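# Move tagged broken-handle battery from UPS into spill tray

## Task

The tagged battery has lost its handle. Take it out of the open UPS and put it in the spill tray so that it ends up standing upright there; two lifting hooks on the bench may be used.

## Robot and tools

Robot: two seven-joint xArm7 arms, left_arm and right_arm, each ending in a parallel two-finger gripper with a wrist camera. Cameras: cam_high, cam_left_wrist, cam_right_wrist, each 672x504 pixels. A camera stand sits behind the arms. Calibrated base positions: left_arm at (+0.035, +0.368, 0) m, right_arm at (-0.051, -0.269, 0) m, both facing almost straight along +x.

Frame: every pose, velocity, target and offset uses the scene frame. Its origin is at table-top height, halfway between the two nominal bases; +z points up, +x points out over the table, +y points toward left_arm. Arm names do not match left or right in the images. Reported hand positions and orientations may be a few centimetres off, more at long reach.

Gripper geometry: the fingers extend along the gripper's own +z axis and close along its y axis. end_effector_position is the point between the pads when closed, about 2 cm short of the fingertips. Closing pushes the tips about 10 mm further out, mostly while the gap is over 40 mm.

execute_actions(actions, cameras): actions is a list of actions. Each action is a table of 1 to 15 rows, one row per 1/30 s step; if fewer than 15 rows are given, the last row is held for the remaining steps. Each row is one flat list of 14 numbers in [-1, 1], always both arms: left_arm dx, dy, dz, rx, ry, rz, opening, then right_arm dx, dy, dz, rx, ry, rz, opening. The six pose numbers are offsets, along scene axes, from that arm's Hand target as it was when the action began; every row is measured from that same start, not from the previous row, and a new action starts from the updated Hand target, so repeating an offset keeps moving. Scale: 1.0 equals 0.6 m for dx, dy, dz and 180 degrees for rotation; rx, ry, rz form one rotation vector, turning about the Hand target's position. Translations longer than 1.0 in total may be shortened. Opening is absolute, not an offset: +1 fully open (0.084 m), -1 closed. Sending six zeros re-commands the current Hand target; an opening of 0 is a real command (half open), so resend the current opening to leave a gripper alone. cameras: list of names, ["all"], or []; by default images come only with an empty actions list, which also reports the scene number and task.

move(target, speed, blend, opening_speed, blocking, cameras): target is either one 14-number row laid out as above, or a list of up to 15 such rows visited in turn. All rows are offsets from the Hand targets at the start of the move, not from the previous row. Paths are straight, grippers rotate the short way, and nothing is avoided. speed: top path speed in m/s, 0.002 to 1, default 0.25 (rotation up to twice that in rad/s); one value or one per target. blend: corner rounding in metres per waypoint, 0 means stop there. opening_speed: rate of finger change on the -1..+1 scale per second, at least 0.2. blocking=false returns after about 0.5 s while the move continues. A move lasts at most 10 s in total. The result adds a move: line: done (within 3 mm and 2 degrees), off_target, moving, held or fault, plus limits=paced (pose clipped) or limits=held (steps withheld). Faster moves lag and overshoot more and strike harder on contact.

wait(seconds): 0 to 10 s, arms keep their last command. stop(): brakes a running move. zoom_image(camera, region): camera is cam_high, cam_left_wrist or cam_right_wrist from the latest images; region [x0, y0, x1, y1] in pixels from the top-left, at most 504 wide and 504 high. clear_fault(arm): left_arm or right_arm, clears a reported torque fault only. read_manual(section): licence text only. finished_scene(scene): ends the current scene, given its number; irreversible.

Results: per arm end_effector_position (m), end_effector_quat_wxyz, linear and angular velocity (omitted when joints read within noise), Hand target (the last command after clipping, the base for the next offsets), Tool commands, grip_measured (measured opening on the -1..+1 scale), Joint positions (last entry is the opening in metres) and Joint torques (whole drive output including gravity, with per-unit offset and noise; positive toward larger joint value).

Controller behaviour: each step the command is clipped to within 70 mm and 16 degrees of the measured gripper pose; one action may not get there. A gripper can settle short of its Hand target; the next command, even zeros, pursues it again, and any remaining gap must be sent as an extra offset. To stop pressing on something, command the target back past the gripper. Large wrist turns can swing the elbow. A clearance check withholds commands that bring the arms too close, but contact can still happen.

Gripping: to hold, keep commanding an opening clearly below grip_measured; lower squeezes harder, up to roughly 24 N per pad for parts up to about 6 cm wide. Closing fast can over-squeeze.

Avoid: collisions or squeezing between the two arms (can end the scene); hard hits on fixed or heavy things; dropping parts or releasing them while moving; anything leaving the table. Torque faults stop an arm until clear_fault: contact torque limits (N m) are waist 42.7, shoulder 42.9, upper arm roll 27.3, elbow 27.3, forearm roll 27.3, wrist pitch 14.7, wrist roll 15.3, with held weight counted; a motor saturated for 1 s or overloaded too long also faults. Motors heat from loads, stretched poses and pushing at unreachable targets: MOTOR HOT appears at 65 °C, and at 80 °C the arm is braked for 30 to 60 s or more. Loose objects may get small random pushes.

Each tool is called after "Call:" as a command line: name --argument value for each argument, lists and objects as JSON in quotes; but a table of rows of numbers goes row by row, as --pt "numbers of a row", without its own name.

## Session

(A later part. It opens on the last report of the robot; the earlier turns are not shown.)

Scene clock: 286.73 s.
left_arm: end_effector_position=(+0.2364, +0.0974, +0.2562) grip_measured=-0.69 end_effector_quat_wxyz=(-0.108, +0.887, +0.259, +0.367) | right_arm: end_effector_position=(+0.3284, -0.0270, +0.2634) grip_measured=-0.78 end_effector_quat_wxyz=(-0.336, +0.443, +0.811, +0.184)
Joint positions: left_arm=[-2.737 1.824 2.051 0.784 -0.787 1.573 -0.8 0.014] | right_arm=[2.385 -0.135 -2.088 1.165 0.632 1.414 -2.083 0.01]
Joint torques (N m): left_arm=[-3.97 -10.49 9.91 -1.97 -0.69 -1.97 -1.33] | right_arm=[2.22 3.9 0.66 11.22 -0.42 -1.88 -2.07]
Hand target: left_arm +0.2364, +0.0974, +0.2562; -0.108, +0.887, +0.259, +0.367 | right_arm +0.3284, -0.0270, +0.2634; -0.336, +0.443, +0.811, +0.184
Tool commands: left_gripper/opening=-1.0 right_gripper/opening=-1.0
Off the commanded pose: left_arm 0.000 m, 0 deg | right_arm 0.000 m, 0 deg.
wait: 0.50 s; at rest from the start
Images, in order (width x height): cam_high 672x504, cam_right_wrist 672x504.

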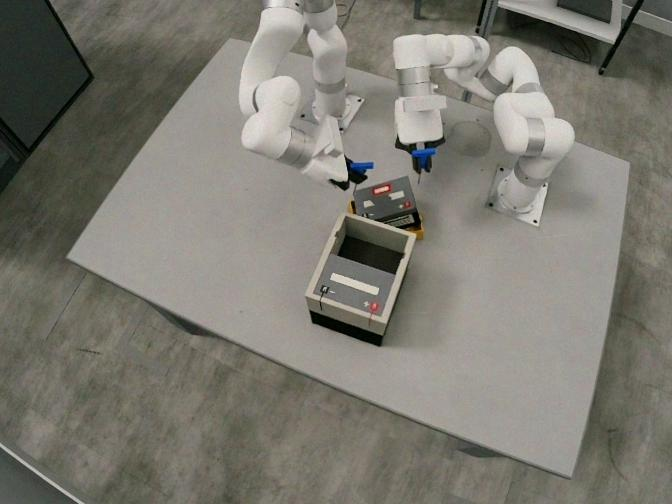

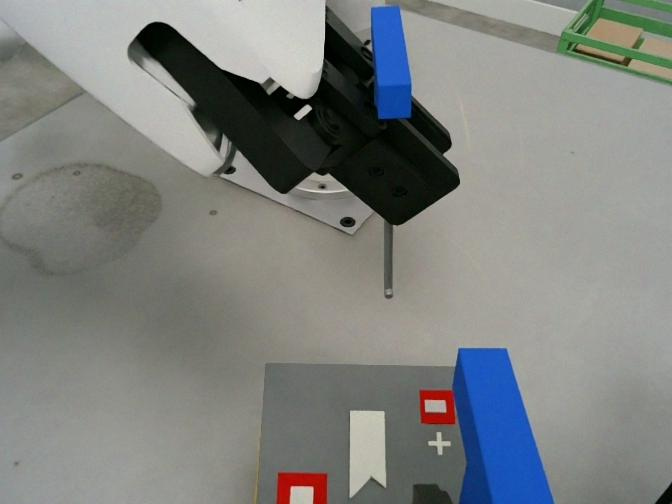

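Call:
move --target '[0,0.02,0.15,0,0,0,-1,0,-0.03,0.2,0,0,0,-1]' --speed 0.2 --cameras '["cam_right_wrist","cam_high"]'

Call:
zoom_image --camera "cam_high" --region '[330, 130, 450, 250]'

Scene clock: 288.20 s.
left_arm: end_effector_position=(+0.2364, +0.1094, +0.3462) grip_measured=-0.69 end_effector_quat_wxyz=(-0.108, +0.887, +0.259, +0.367) | right_arm: end_effector_position=(+0.3284, -0.0450, +0.3834) grip_measured=-0.78 end_effector_quat_wxyz=(-0.336, +0.443, +0.811, +0.184)
Joint positions: left_arm=[-2.638 1.678 2.251 0.915 -0.614 1.607 -0.71 0.014] | right_arm=[2.313 -0.038 -2.11 1.435 0.686 1.739 -1.974 0.01]
Joint torques (N m): left_arm=[4.39 -21.66 13.33 6.96 2.1 -1.26 1.3] | right_arm=[-2.43 13.89 -1.78 17.78 2.21 1.05 2.03]
Hand target: left_arm +0.2364, +0.1094, +0.3462; -0.108, +0.887, +0.259, +0.367 | right_arm +0.3284, -0.0450, +0.3834; -0.336, +0.443, +0.811, +0.184
Off the commanded pose: left_arm 0.000 m, 0 deg | right_arm 0.000 m, 0 deg.
move: done
Images, in order (width x height): cam_high 672x504, cam_right_wrist 672x504.

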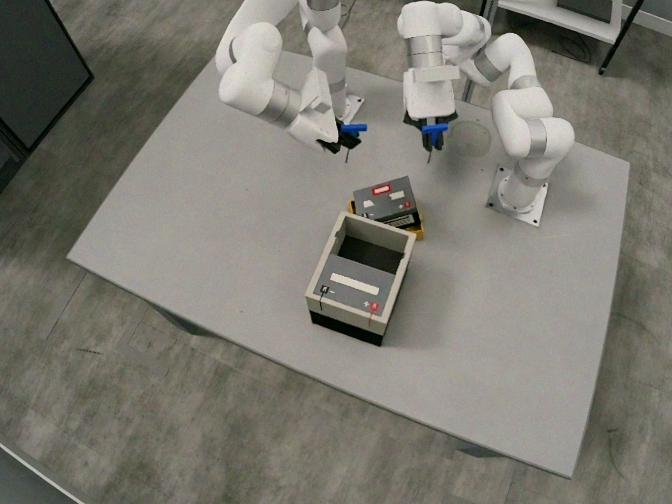

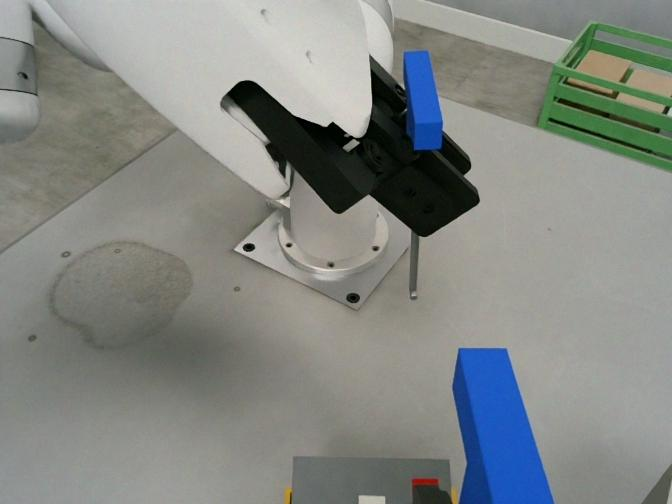

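Scaled by 4.200 from the camera's 672x504 image, which has a finer 960x720 frame.

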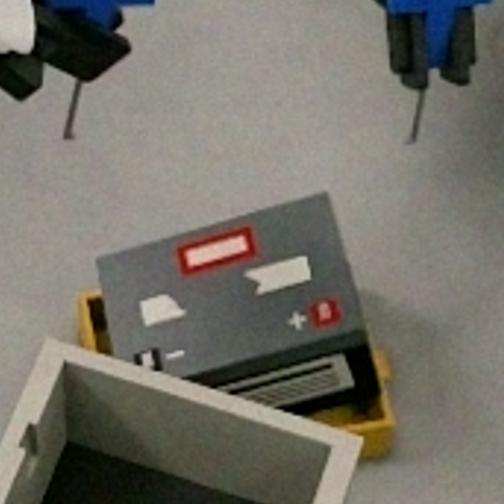

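Call:
move --target '[0,0,0,0,0,0,-1,0.1,-0.2,0,0,0,0,-1]' --speed 0.25 --cameras '["cam_right_wrist"]'

Scene clock: 289.67 s.
left_arm: end_effector_position=(+0.2364, +0.1094, +0.3462) grip_measured=-0.69 end_effector_quat_wxyz=(-0.108, +0.887, +0.259, +0.367) | right_arm: end_effector_position=(+0.3884, -0.1649, +0.3834) grip_measured=-0.78 end_effector_quat_wxyz=(-0.336, +0.443, +0.811, +0.184)
Joint positions: left_arm=[-2.638 1.678 2.251 0.915 -0.614 1.607 -0.71 0.014] | right_arm=[2.328 -0.356 -2.192 1.715 0.42 1.861 -1.979 0.01]
Joint torques (N m): left_arm=[4.36 -21.51 13.42 6.98 2.24 -1.27 1.26] | right_arm=[2.3 10.24 4.89 16.65 -0.19 1.05 2.05]
Hand target: left_arm +0.2364, +0.1094, +0.3462; -0.108, +0.887, +0.259, +0.367 | right_arm +0.3884, -0.1650, +0.3834; -0.336, +0.443, +0.811, +0.184
Off the commanded pose: left_arm 0.000 m, 0 deg | right_arm 0.000 m, 0 deg.
move: done
Images, in order (width x height): cam_right_wrist 672x504.

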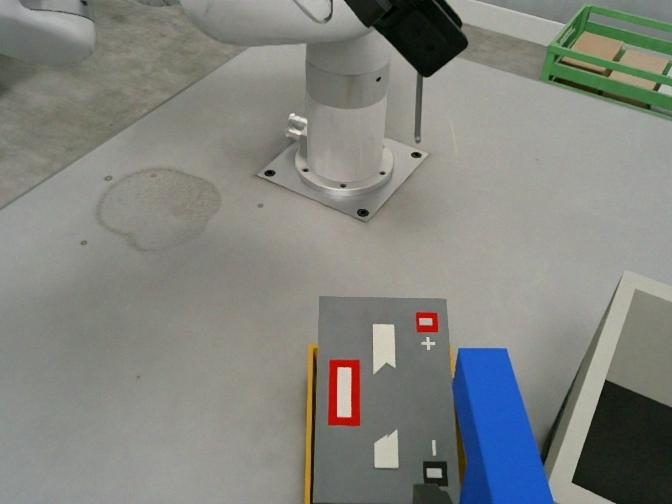

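Call:
zoom_image --camera "cam_right_wrist" --region '[290, 280, 490, 504]'

Call:
move --target '[0,0,0,0,0,0,-1,0.06,-0.12,-0.15,0,0,0,-1]' --speed 0.25 --cameras '["cam_right_wrist"]'

Scaled by 2.250 from the camera's 672x504 image, which has a finer 960x720 frame.

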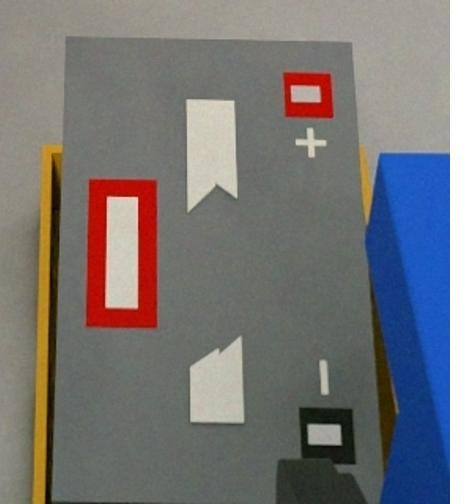

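Scene clock: 291.13 s.
left_arm: end_effector_position=(+0.2364, +0.1094, +0.3462) grip_measured=-0.69 end_effector_quat_wxyz=(-0.108, +0.887, +0.259, +0.367) | right_arm: end_effector_position=(+0.4245, -0.2369, +0.2934) grip_measured=-0.78 end_effector_quat_wxyz=(-0.336, +0.443, +0.811, +0.184)
Joint positions: left_arm=[-2.638 1.678 2.251 0.915 -0.614 1.607 -0.71 0.014] | right_arm=[2.346 -0.548 -2.283 1.726 0.255 1.785 -2.11 0.01]
Joint torques (N m): left_arm=[4.42 -21.47 13.33 6.9 2.04 -1.39 1.2] | right_arm=[2.37 14.3 7.79 16.17 -0.36 -1.35 -2.09]
Hand target: left_arm +0.2364, +0.1094, +0.3462; -0.108, +0.887, +0.259, +0.367 | right_arm +0.4244, -0.2370, +0.2934; -0.336, +0.443, +0.811, +0.184
Off the commanded pose: left_arm 0.000 m, 0 deg | right_arm 0.000 m, 0 deg.
move: done
Images, in order (width x height): cam_right_wrist 672x504.

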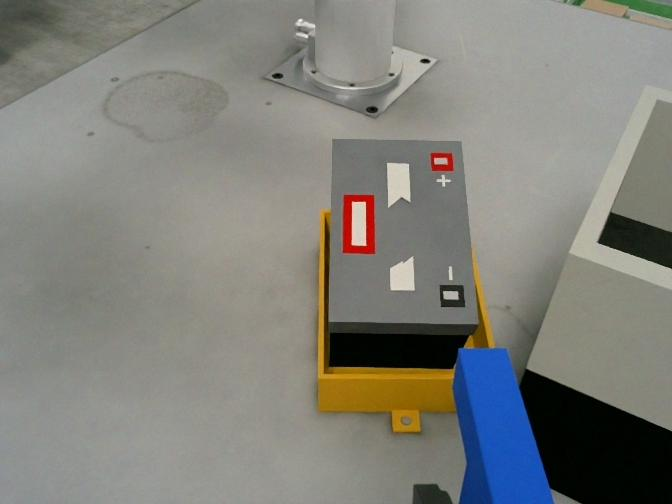

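Call:
zoom_image --camera "cam_right_wrist" --region '[300, 260, 510, 440]'

Scaled by 2.400 from the camera's 672x504 image, which has a finer 960x720 frame.

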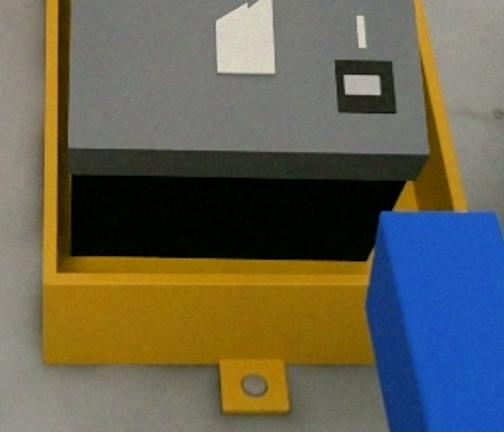

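Call:
move --pt "0 0.13 0.03 0 0 -0.3 -1 0 0 0 0 0 0 -1" --pt "-0.027 0.268 -0.05 0 0 -0.626 -1 0 0 0 0 0 0 -1" --speed 0.35 --blend '[0.05,0]' --cameras '["cam_left_wrist","cam_right_wrist"]'

Scene clock: 295.97 s.
left_arm: end_effector_position=(+0.2202, +0.2702, +0.3162) grip_measured=-0.69 end_effector_quat_wxyz=(+0.246, +0.708, -0.594, +0.293) | right_arm: end_effector_position=(+0.4244, -0.2370, +0.2934) grip_measured=-0.78 end_effector_quat_wxyz=(-0.336, +0.443, +0.811, +0.184)
Joint positions: left_arm=[-3.428 1.341 3.567 0.341 -0.331 1.404 1.282 0.014] | right_arm=[2.346 -0.548 -2.283 1.726 0.255 1.785 -2.11 0.01]
Joint torques (N m): left_arm=[-4.06 -10.68 -0.87 18.12 0.35 -0.4 1.29] | right_arm=[2.18 14.56 7.89 16.17 -0.13 0.62 -1.78]
Hand target: left_arm +0.2202, +0.2702, +0.3162; +0.246, +0.708, -0.594, +0.293 | right_arm +0.4244, -0.2370, +0.2934; -0.336, +0.443, +0.811, +0.184
Off the commanded pose: left_arm 0.000 m, 0 deg | right_arm 0.000 m, 0 deg.
move: done
Images, in order (width x height): cam_left_wrist 672x504, cam_right_wrist 672x504.

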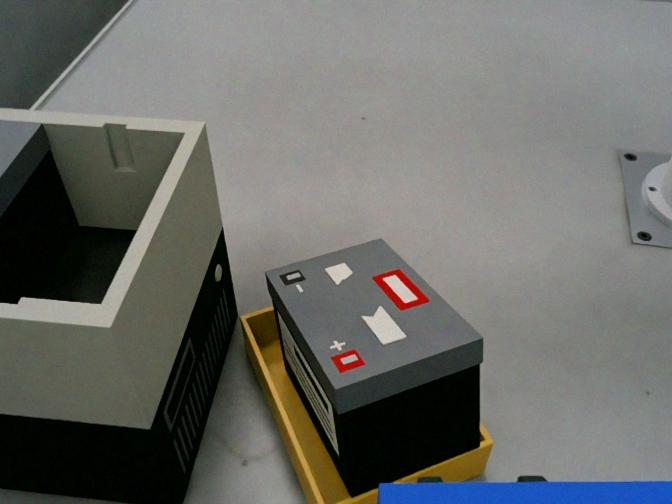

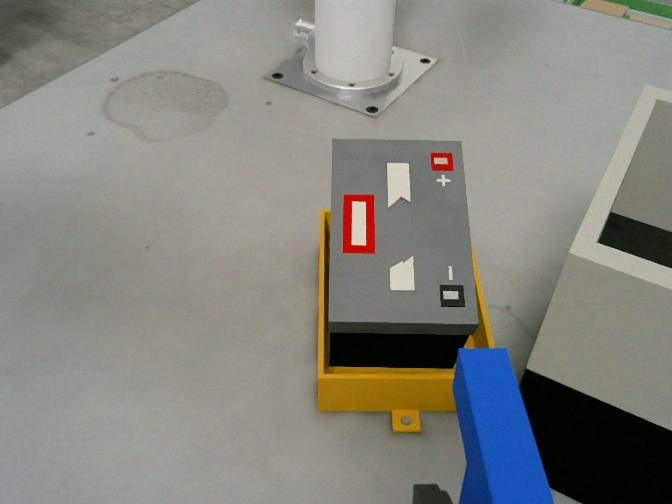

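Call:
zoom_image --camera "cam_left_wrist" --region '[230, 300, 510, 504]'

Scaled by 1.800 from the camera's 672x504 image, which has a finer 960x720 frame.

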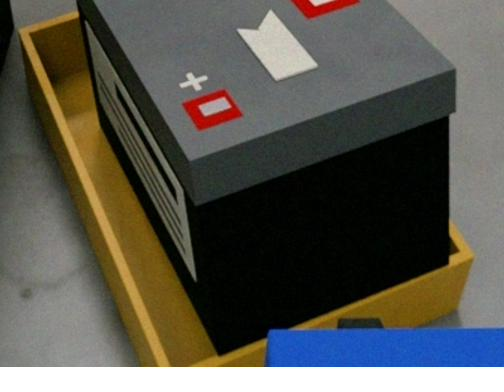

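Call:
move --pt "0 -0.1 -0.03 0 0 0.3 -1 0 0 0 0 0 0 -1" --pt "0 -0.271 -0.11 0 0 0.6206 -1 0 0 0 0 0 0 -1" --speed 0.3 --blend '[0.05,0]' --cameras '["cam_right_wrist"]'

Call:
zoom_image --camera "cam_right_wrist" --region '[310, 60, 510, 240]'

Scene clock: 307.53 s.
left_arm: end_effector_position=(+0.2202, +0.1076, +0.2502) grip_measured=-0.69 end_effector_quat_wxyz=(-0.105, +0.889, +0.252, +0.368) | right_arm: end_effector_position=(+0.4244, -0.2370, +0.2934) grip_measured=-0.78 end_effector_quat_wxyz=(-0.336, +0.443, +0.811, +0.184)
Joint positions: left_arm=[-2.773 1.928 2.076 0.739 -0.821 1.645 -0.757 0.014] | right_arm=[2.346 -0.548 -2.283 1.726 0.255 1.785 -2.11 0.01]
Joint torques (N m): left_arm=[4.26 -19.87 9.09 3.7 2.16 -1.22 -1.35] | right_arm=[2.23 14.71 7.89 16.12 0.12 0.54 -1.41]
Hand target: left_arm +0.2202, +0.1076, +0.2502; -0.105, +0.889, +0.252, +0.368 | right_arm +0.4244, -0.2370, +0.2934; -0.336, +0.443, +0.811, +0.184
Off the commanded pose: left_arm 0.000 m, 0 deg | right_arm 0.000 m, 0 deg.
move: done
Images, in order (width x height): cam_right_wrist 672x504.

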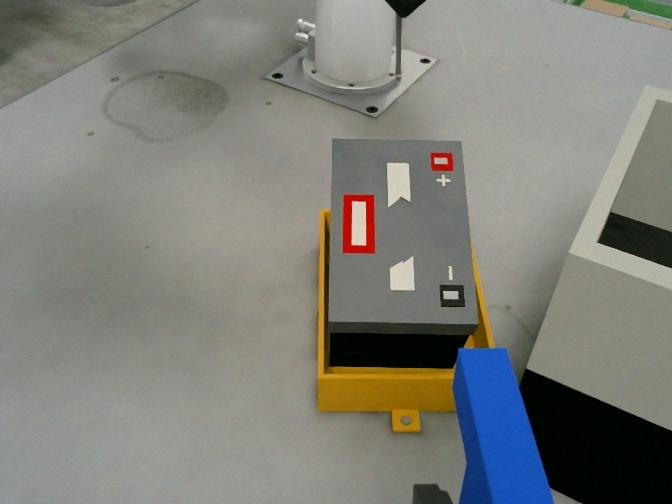

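Scaled by 2.520 from the camera's 672x504 image, which has a finer 960x720 frame.

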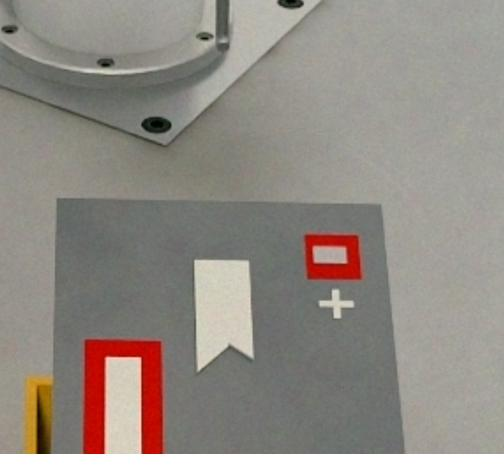

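Call:
move --pt "0 0 -0.107 0 0 0 -1 0 0 0 0 0 0 -1" --pt "0.0105 -0.017 -0.107 0 0 0 -1 0 0 0 0 0 0 -1" --speed '[0.15,0.03]' --cameras '["cam_right_wrist","cam_high","cam_left_wrist"]'

Call:
zoom_image --camera "cam_right_wrist" --region '[310, 20, 510, 200]'

Call:
zoom_image --camera "cam_high" --region '[330, 130, 450, 250]'

Scene clock: 310.07 s.
left_arm: end_effector_position=(+0.2265, +0.0974, +0.1860) grip_measured=-0.69 end_effector_quat_wxyz=(-0.105, +0.889, +0.252, +0.368) | right_arm: end_effector_position=(+0.4244, -0.2370, +0.2934) grip_measured=-0.78 end_effector_quat_wxyz=(-0.336, +0.443, +0.811, +0.184)
Joint positions: left_arm=[-2.842 2.02 1.897 0.696 -0.979 1.634 -0.833 0.014] | right_arm=[2.346 -0.548 -2.283 1.726 0.255 1.785 -2.11 0.01]
Joint torques (N m): left_arm=[4.56 -18.09 12.97 1.23 -0.55 -4.21 -1.32] | right_arm=[2.3 14.75 7.8 16.18 0.43 0.59 -1.14]
Hand target: left_arm +0.2265, +0.0974, +0.1860; -0.105, +0.889, +0.252, +0.368 | right_arm +0.4244, -0.2370, +0.2934; -0.336, +0.443, +0.811, +0.184
Off the commanded pose: left_arm 0.000 m, 0 deg | right_arm 0.000 m, 0 deg.
move: done

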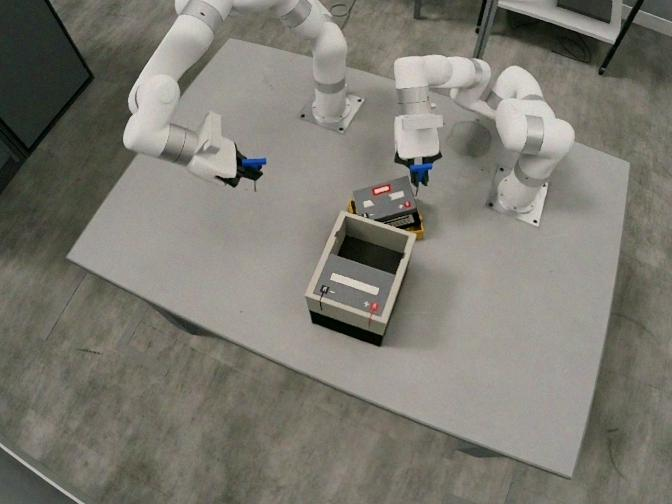

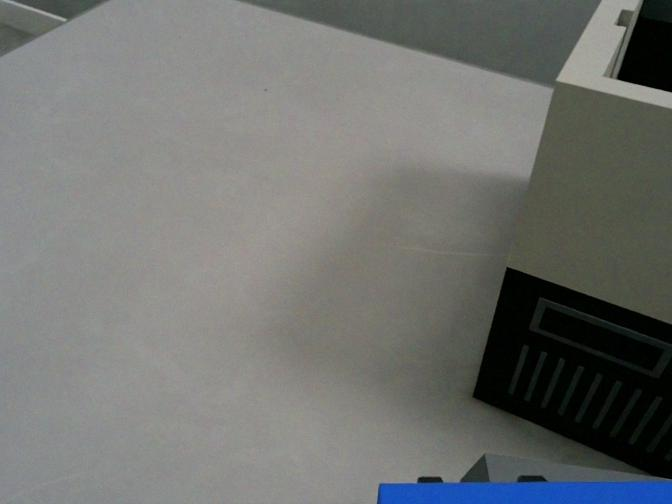

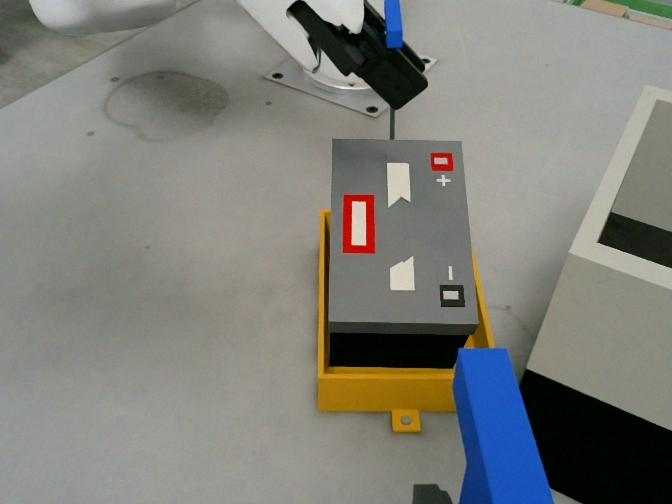

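Scaled by 2.520 from the camera's 672x504 image, which has a finer 960x720 frame.

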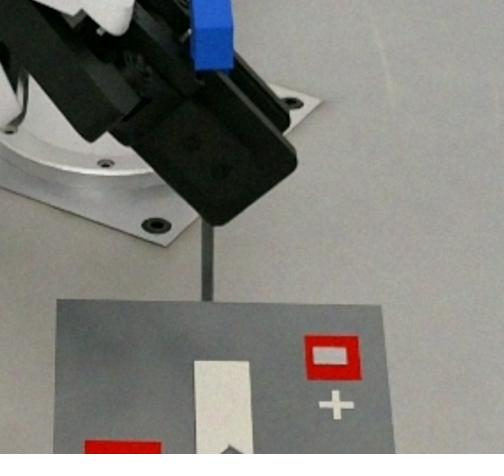

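Scaled by 4.200 from the camera's 672x504 image, which has a finer 960x720 frame.

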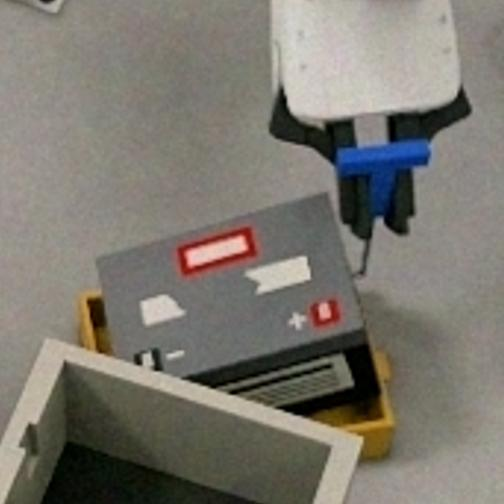

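Call:
move --target '[0.0026,-0.0043,0,0,0,0,-1,0,0,0,0,0,0,-1]' --speed 0.02 --cameras '["cam_right_wrist"]'

Call:
move --target '[0.0026,-0.0043,0,0,0,0,-1,0,0,0,0,0,0,-1]' --speed 0.02 --cameras '["cam_right_wrist","cam_high"]'

Call:
zoom_image --camera "cam_high" --region '[380, 150, 450, 220]'

Scene clock: 311.47 s.
left_arm: end_effector_position=(+0.2280, +0.0948, +0.1860) grip_measured=-0.69 end_effector_quat_wxyz=(-0.105, +0.889, +0.252, +0.368) | right_arm: end_effector_position=(+0.4244, -0.2370, +0.2934) grip_measured=-0.78 end_effector_quat_wxyz=(-0.336, +0.443, +0.811, +0.184)
Joint positions: left_arm=[-2.832 2.016 1.897 0.704 -0.981 1.631 -0.834 0.014] | right_arm=[2.346 -0.548 -2.283 1.726 0.255 1.785 -2.11 0.01]
Joint torques (N m): left_arm=[4.28 -18.42 13.13 1.05 -0.45 -4.26 -1.34] | right_arm=[2.14 14.98 7.85 16.17 0.44 0.55 -1.11]
Hand target: left_arm +0.2280, +0.0948, +0.1860; -0.105, +0.889, +0.252, +0.368 | right_arm +0.4244, -0.2370, +0.2934; -0.336, +0.443, +0.811, +0.184
Off the commanded pose: left_arm 0.000 m, 0 deg | right_arm 0.000 m, 0 deg.
move: done
Images, in order (width x height): cam_right_wrist 672x504.

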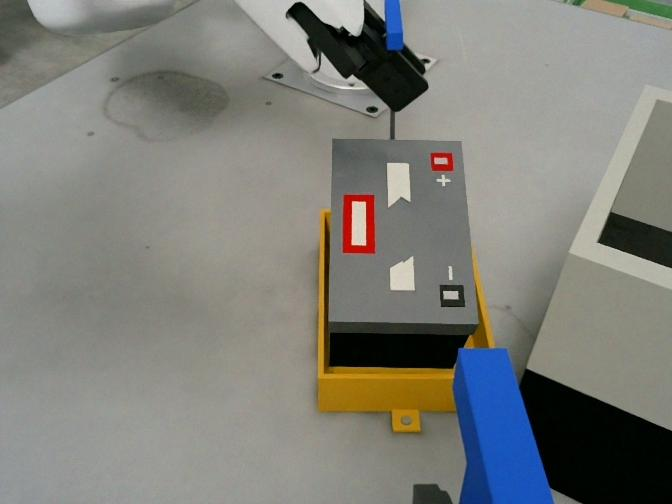

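Scene clock: 312.17 s.
left_arm: end_effector_position=(+0.2296, +0.0923, +0.1860) grip_measured=-0.68 end_effector_quat_wxyz=(-0.105, +0.889, +0.252, +0.368) | right_arm: end_effector_position=(+0.4244, -0.2370, +0.2934) grip_measured=-0.78 end_effector_quat_wxyz=(-0.336, +0.443, +0.811, +0.184)
Joint positions: left_arm=[-2.822 2.013 1.898 0.713 -0.984 1.629 -0.835 0.014] | right_arm=[2.346 -0.548 -2.283 1.726 0.255 1.785 -2.11 0.01]
Joint torques (N m): left_arm=[4.18 -18.65 12.4 5.02 -4.4 -7.15 -2.19] | right_arm=[2.3 15.23 7.88 16.15 0.5 0.56 -1.08]
Hand target: left_arm +0.2296, +0.0922, +0.1860; -0.105, +0.889, +0.252, +0.368 | right_arm +0.4244, -0.2370, +0.2934; -0.336, +0.443, +0.811, +0.184
Off the commanded pose: left_arm 0.000 m, 0 deg | right_arm 0.000 m, 0 deg.
move: done
Images, in order (width x height): cam_high 672x504, cam_right_wrist 672x504.

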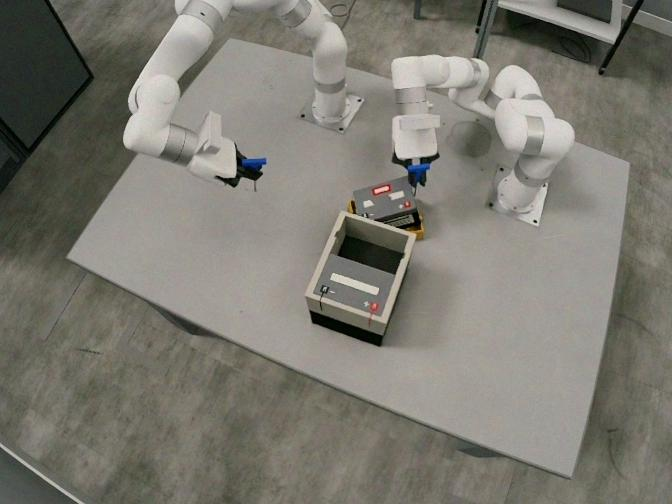

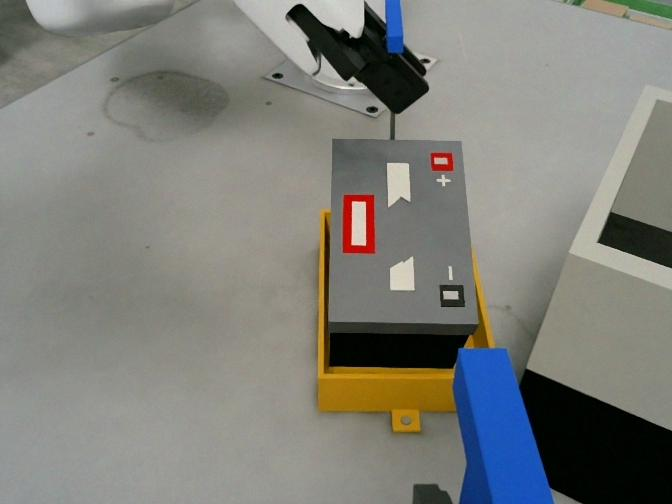

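Scaled by 7.200 from the camera's 672x504 image, which has a finer 960x720 frame.

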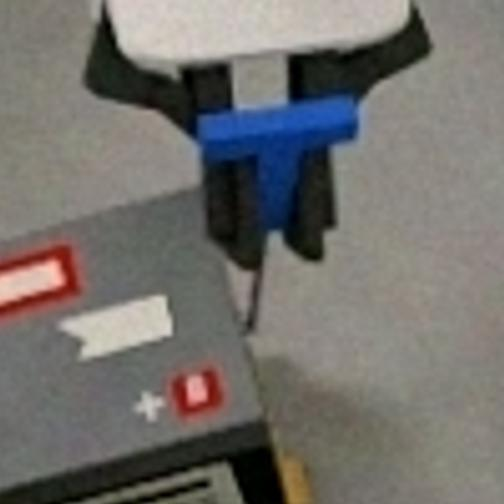

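Call:
move --target '[0,0,0.005,0,0,0,-1,0,0,0,0,0,0,-1]' --speed 0.02

Call:
move --target '[0.0005,-0.0008,0.005,0,0,0,-1,0,0,0,0,0,0,-1]' --speed 0.02 --cameras '["cam_right_wrist","cam_high"]'

Call:
zoom_image --camera "cam_high" --region '[380, 150, 450, 220]'

Scene clock: 313.37 s.
left_arm: end_effector_position=(+0.2296, +0.0922, +0.1890) grip_measured=-0.68 end_effector_quat_wxyz=(-0.105, +0.889, +0.252, +0.368) | right_arm: end_effector_position=(+0.4244, -0.2370, +0.2934) grip_measured=-0.78 end_effector_quat_wxyz=(-0.336, +0.443, +0.811, +0.184)
Joint positions: left_arm=[-2.817 2.008 1.906 0.716 -0.977 1.629 -0.832 0.014] | right_arm=[2.346 -0.548 -2.283 1.726 0.255 1.785 -2.11 0.01]
Joint torques (N m): left_arm=[4.2 -17.62 15.11 4.28 0.56 -6.26 0.66] | right_arm=[2.18 15.13 7.86 16.12 0.55 0.64 -0.98]
Hand target: left_arm +0.2296, +0.0922, +0.1890; -0.105, +0.889, +0.252, +0.368 | right_arm +0.4244, -0.2370, +0.2934; -0.336, +0.443, +0.811, +0.184
Off the commanded pose: left_arm 0.000 m, 0 deg | right_arm 0.000 m, 0 deg.
move: done

Scene clock: 314.07 s.
left_arm: end_effector_position=(+0.2299, +0.0917, +0.1920) grip_measured=-0.69 end_effector_quat_wxyz=(-0.105, +0.889, +0.252, +0.368) | right_arm: end_effector_position=(+0.4244, -0.2370, +0.2934) grip_measured=-0.78 end_effector_quat_wxyz=(-0.336, +0.443, +0.811, +0.184)
Joint positions: left_arm=[-2.811 2.003 1.915 0.721 -0.971 1.629 -0.828 0.014] | right_arm=[2.346 -0.548 -2.283 1.726 0.255 1.785 -2.11 0.01]
Joint torques (N m): left_arm=[4.13 -16.94 17.41 2.28 3.69 -7.25 1.15] | right_arm=[2.24 15.22 7.87 16.1 0.61 0.67 -0.95]
Hand target: left_arm +0.2299, +0.0917, +0.1920; -0.105, +0.889, +0.252, +0.368 | right_arm +0.4244, -0.2370, +0.2934; -0.336, +0.443, +0.811, +0.184
Off the commanded pose: left_arm 0.000 m, 0 deg | right_arm 0.000 m, 0 deg.
move: done
Images, in order (width x height): cam_high 672x504, cam_right_wrist 672x504.

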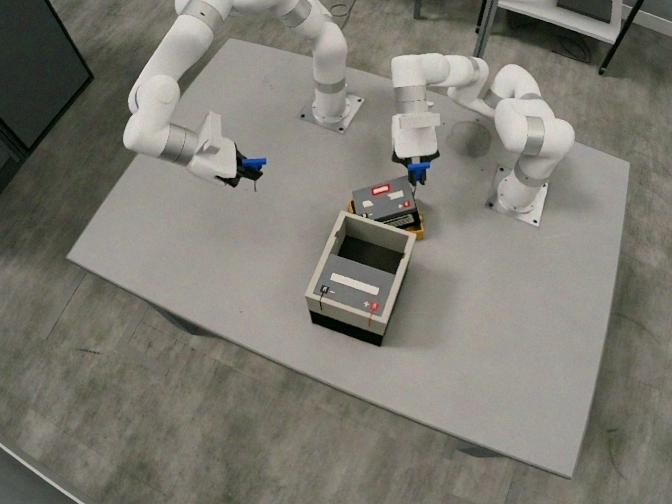

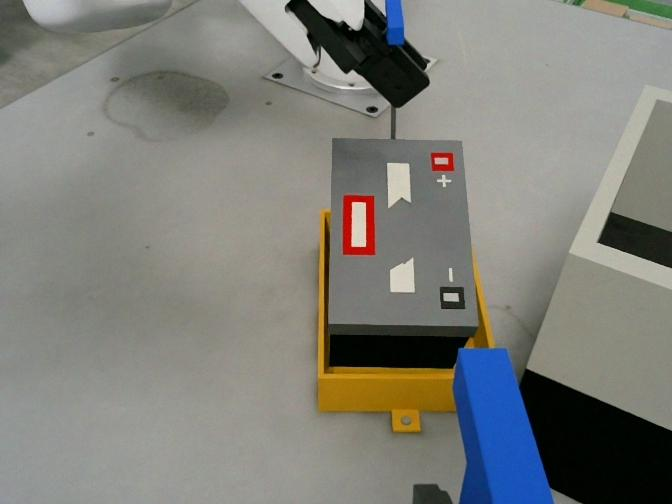

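Scaled by 7.200 from the camera's 672x504 image, which has a finer 960x720 frame.

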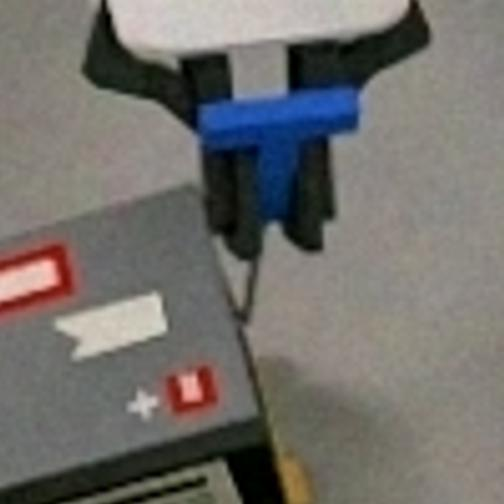

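Call:
move --target '[0.0006,-0.001,0.0067,0,0,0,-1,0,0,0,0,0,0,-1]' --speed 0.02 --cameras '["cam_right_wrist","cam_high"]'

Call:
zoom_image --camera "cam_high" --region '[380, 150, 450, 220]'

Call:
zoom_image --camera "cam_right_wrist" --region '[300, 60, 510, 270]'

Scene clock: 315.27 s.
left_arm: end_effector_position=(+0.2302, +0.0911, +0.1960) grip_measured=-0.68 end_effector_quat_wxyz=(-0.105, +0.889, +0.252, +0.368) | right_arm: end_effector_position=(+0.4244, -0.2370, +0.2934) grip_measured=-0.78 end_effector_quat_wxyz=(-0.336, +0.443, +0.811, +0.184)
Joint positions: left_arm=[-2.802 1.997 1.926 0.727 -0.962 1.629 -0.823 0.014] | right_arm=[2.346 -0.548 -2.283 1.726 0.255 1.785 -2.11 0.01]
Joint torques (N m): left_arm=[4.08 -17.84 15.97 4.45 0.97 -8.24 0.7] | right_arm=[2.34 15.41 7.85 16.1 0.79 0.57 -0.84]
Hand target: left_arm +0.2302, +0.0911, +0.1960; -0.105, +0.889, +0.252, +0.368 | right_arm +0.4244, -0.2370, +0.2934; -0.336, +0.443, +0.811, +0.184
Off the commanded pose: left_arm 0.000 m, 0 deg | right_arm 0.000 m, 0 deg.
move: done
Images, in order (width x height): cam_high 672x504, cam_right_wrist 672x504.

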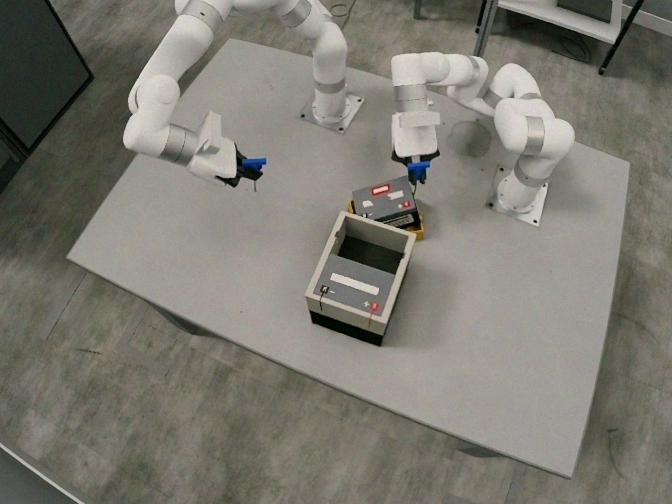

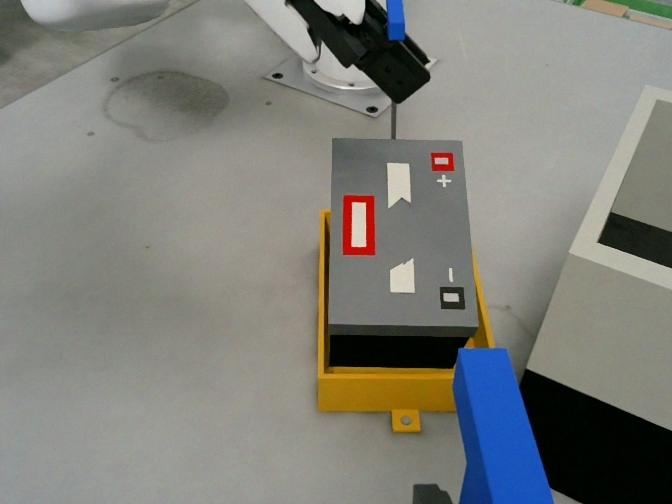

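Scaled by 7.200 from the camera's 672x504 image, which has a finer 960x720 frame.

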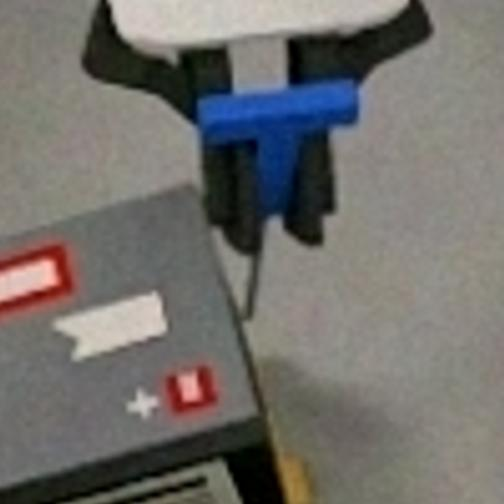

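Scaled by 2.400 from the camera's 672x504 image, which has a finer 960x720 frame.

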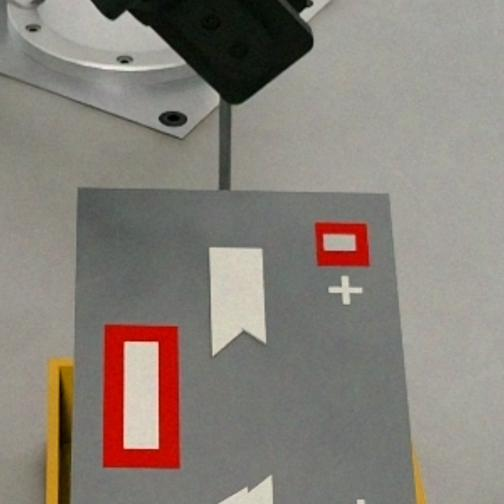

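Call:
move --target '[0.0003,-0.0005,0.0067,0,0,0,-1,0,0,0,0,0,0,-1]' --speed 0.02 --cameras '["cam_right_wrist","cam_high"]'

Call:
zoom_image --camera "cam_high" --region '[380, 150, 450, 220]'

Call:
zoom_image --camera "cam_right_wrist" --region '[300, 60, 510, 270]'

Scene clock: 316.93 s.
left_arm: end_effector_position=(+0.2304, +0.0908, +0.2001) grip_measured=-0.68 end_effector_quat_wxyz=(-0.105, +0.889, +0.252, +0.368) | right_arm: end_effector_position=(+0.4244, -0.2370, +0.2934) grip_measured=-0.78 end_effector_quat_wxyz=(-0.336, +0.443, +0.811, +0.184)
Joint positions: left_arm=[-2.794 1.99 1.938 0.732 -0.954 1.628 -0.819 0.014] | right_arm=[2.346 -0.548 -2.283 1.726 0.255 1.785 -2.11 0.01]
Joint torques (N m): left_arm=[3.97 -18.16 15.54 5.41 0.17 -6.84 0.58] | right_arm=[2.26 15.42 7.87 16.09 0.71 0.56 -0.8]
Hand target: left_arm +0.2304, +0.0908, +0.2001; -0.105, +0.889, +0.252, +0.368 | right_arm +0.4244, -0.2370, +0.2934; -0.336, +0.443, +0.811, +0.184
Off the commanded pose: left_arm 0.000 m, 0 deg | right_arm 0.000 m, 0 deg.
move: done
Images, in order (width x height): cam_high 672x504, cam_right_wrist 672x504.

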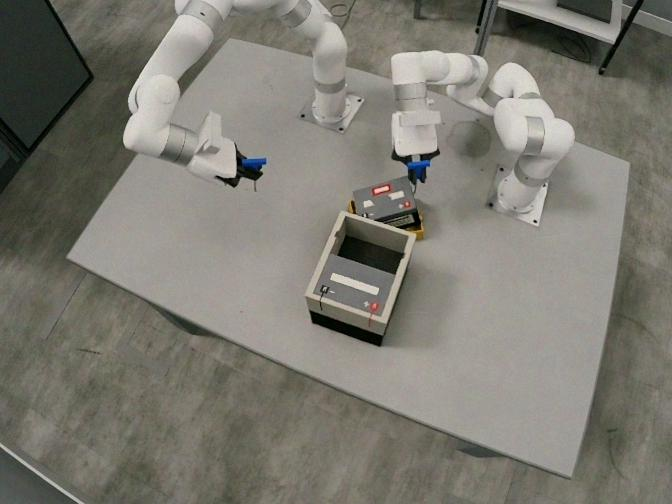

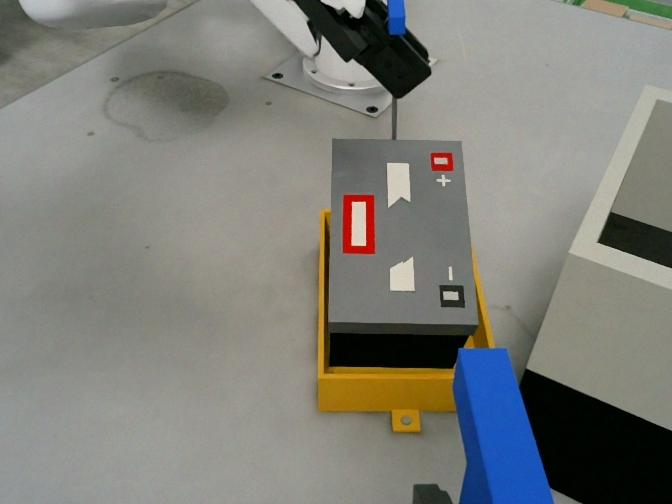

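Scaled by 7.200 from the camera's 672x504 image, which has a finer 960x720 frame.

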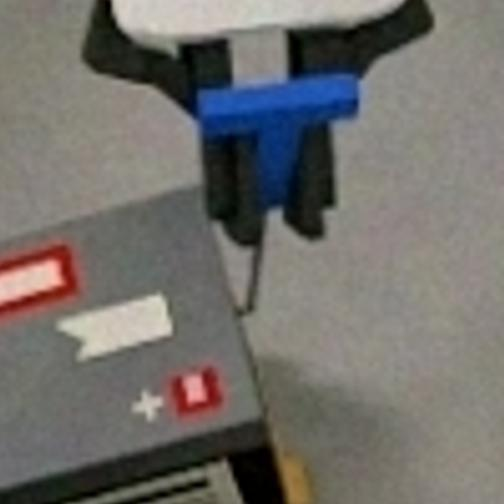

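Scaled by 2.400 from the camera's 672x504 image, which has a finer 960x720 frame.

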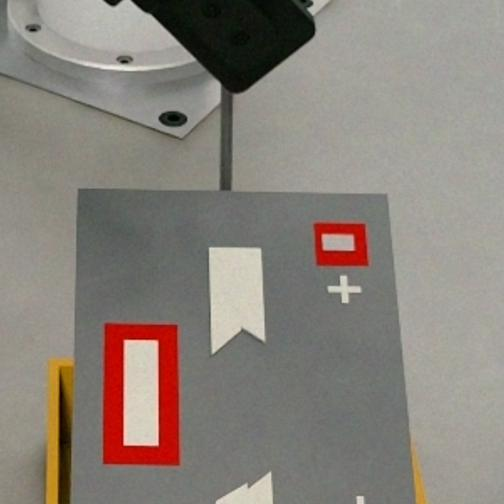

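Call:
move --pt "-0.007 0.0113 0 0 0 0 -1 0 0 0 0 0 0 -1" --pt "-0.007 0.0113 -0.0252 0 0 0 -1 0 0 0 0 0 0 -1" --pt "-0.0005 0.0008 -0.0252 0 0 0 -1 0 0 0 0 0 0 -1" --speed '[0.05,0.05,0.02]' --cameras '["cam_right_wrist","cam_high"]'

Call:
zoom_image --camera "cam_high" --region '[380, 150, 450, 220]'

Call:
zoom_image --camera "cam_right_wrist" --region '[300, 60, 510, 270]'

Scene clock: 319.83 s.
left_arm: end_effector_position=(+0.2301, +0.0914, +0.1849) grip_measured=-0.68 end_effector_quat_wxyz=(-0.105, +0.889, +0.252, +0.368) | right_arm: end_effector_position=(+0.4244, -0.2370, +0.2934) grip_measured=-0.78 end_effector_quat_wxyz=(-0.336, +0.443, +0.811, +0.184)
Joint positions: left_arm=[-2.82 2.014 1.895 0.715 -0.988 1.628 -0.837 0.014] | right_arm=[2.346 -0.548 -2.283 1.726 0.255 1.785 -2.11 0.01]
Joint torques (N m): left_arm=[4.51 -18.62 12.61 6.75 -5.87 -8.47 -2.49] | right_arm=[2.14 15.69 7.88 16 0.96 0.52 -0.57]
Hand target: left_arm +0.2301, +0.0913, +0.1849; -0.105, +0.889, +0.252, +0.368 | right_arm +0.4244, -0.2370, +0.2934; -0.336, +0.443, +0.811, +0.184
Off the commanded pose: left_arm 0.000 m, 0 deg | right_arm 0.000 m, 0 deg.
move: done
Images, in order (width x height): cam_high 672x504, cam_right_wrist 672x504.

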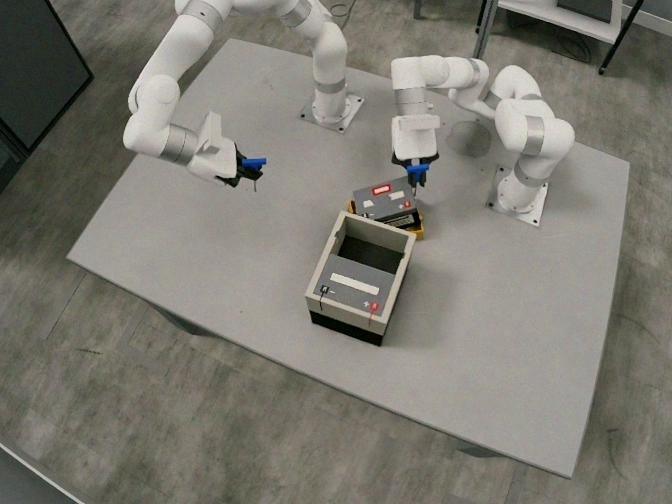

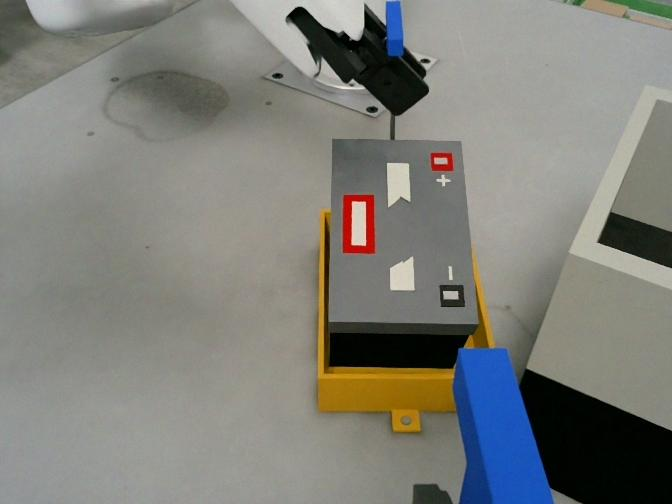

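Scaled by 7.200 from the camera's 672x504 image, which has a finer 960x720 frame.

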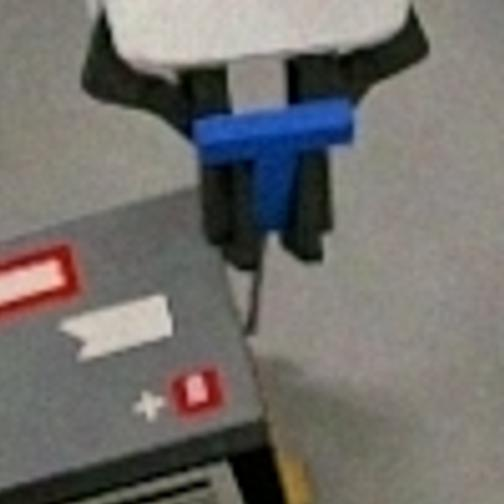

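Scaled by 2.400 from the camera's 672x504 image, which has a finer 960x720 frame.

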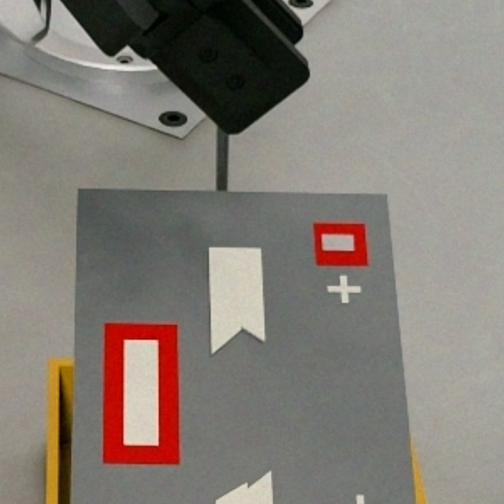

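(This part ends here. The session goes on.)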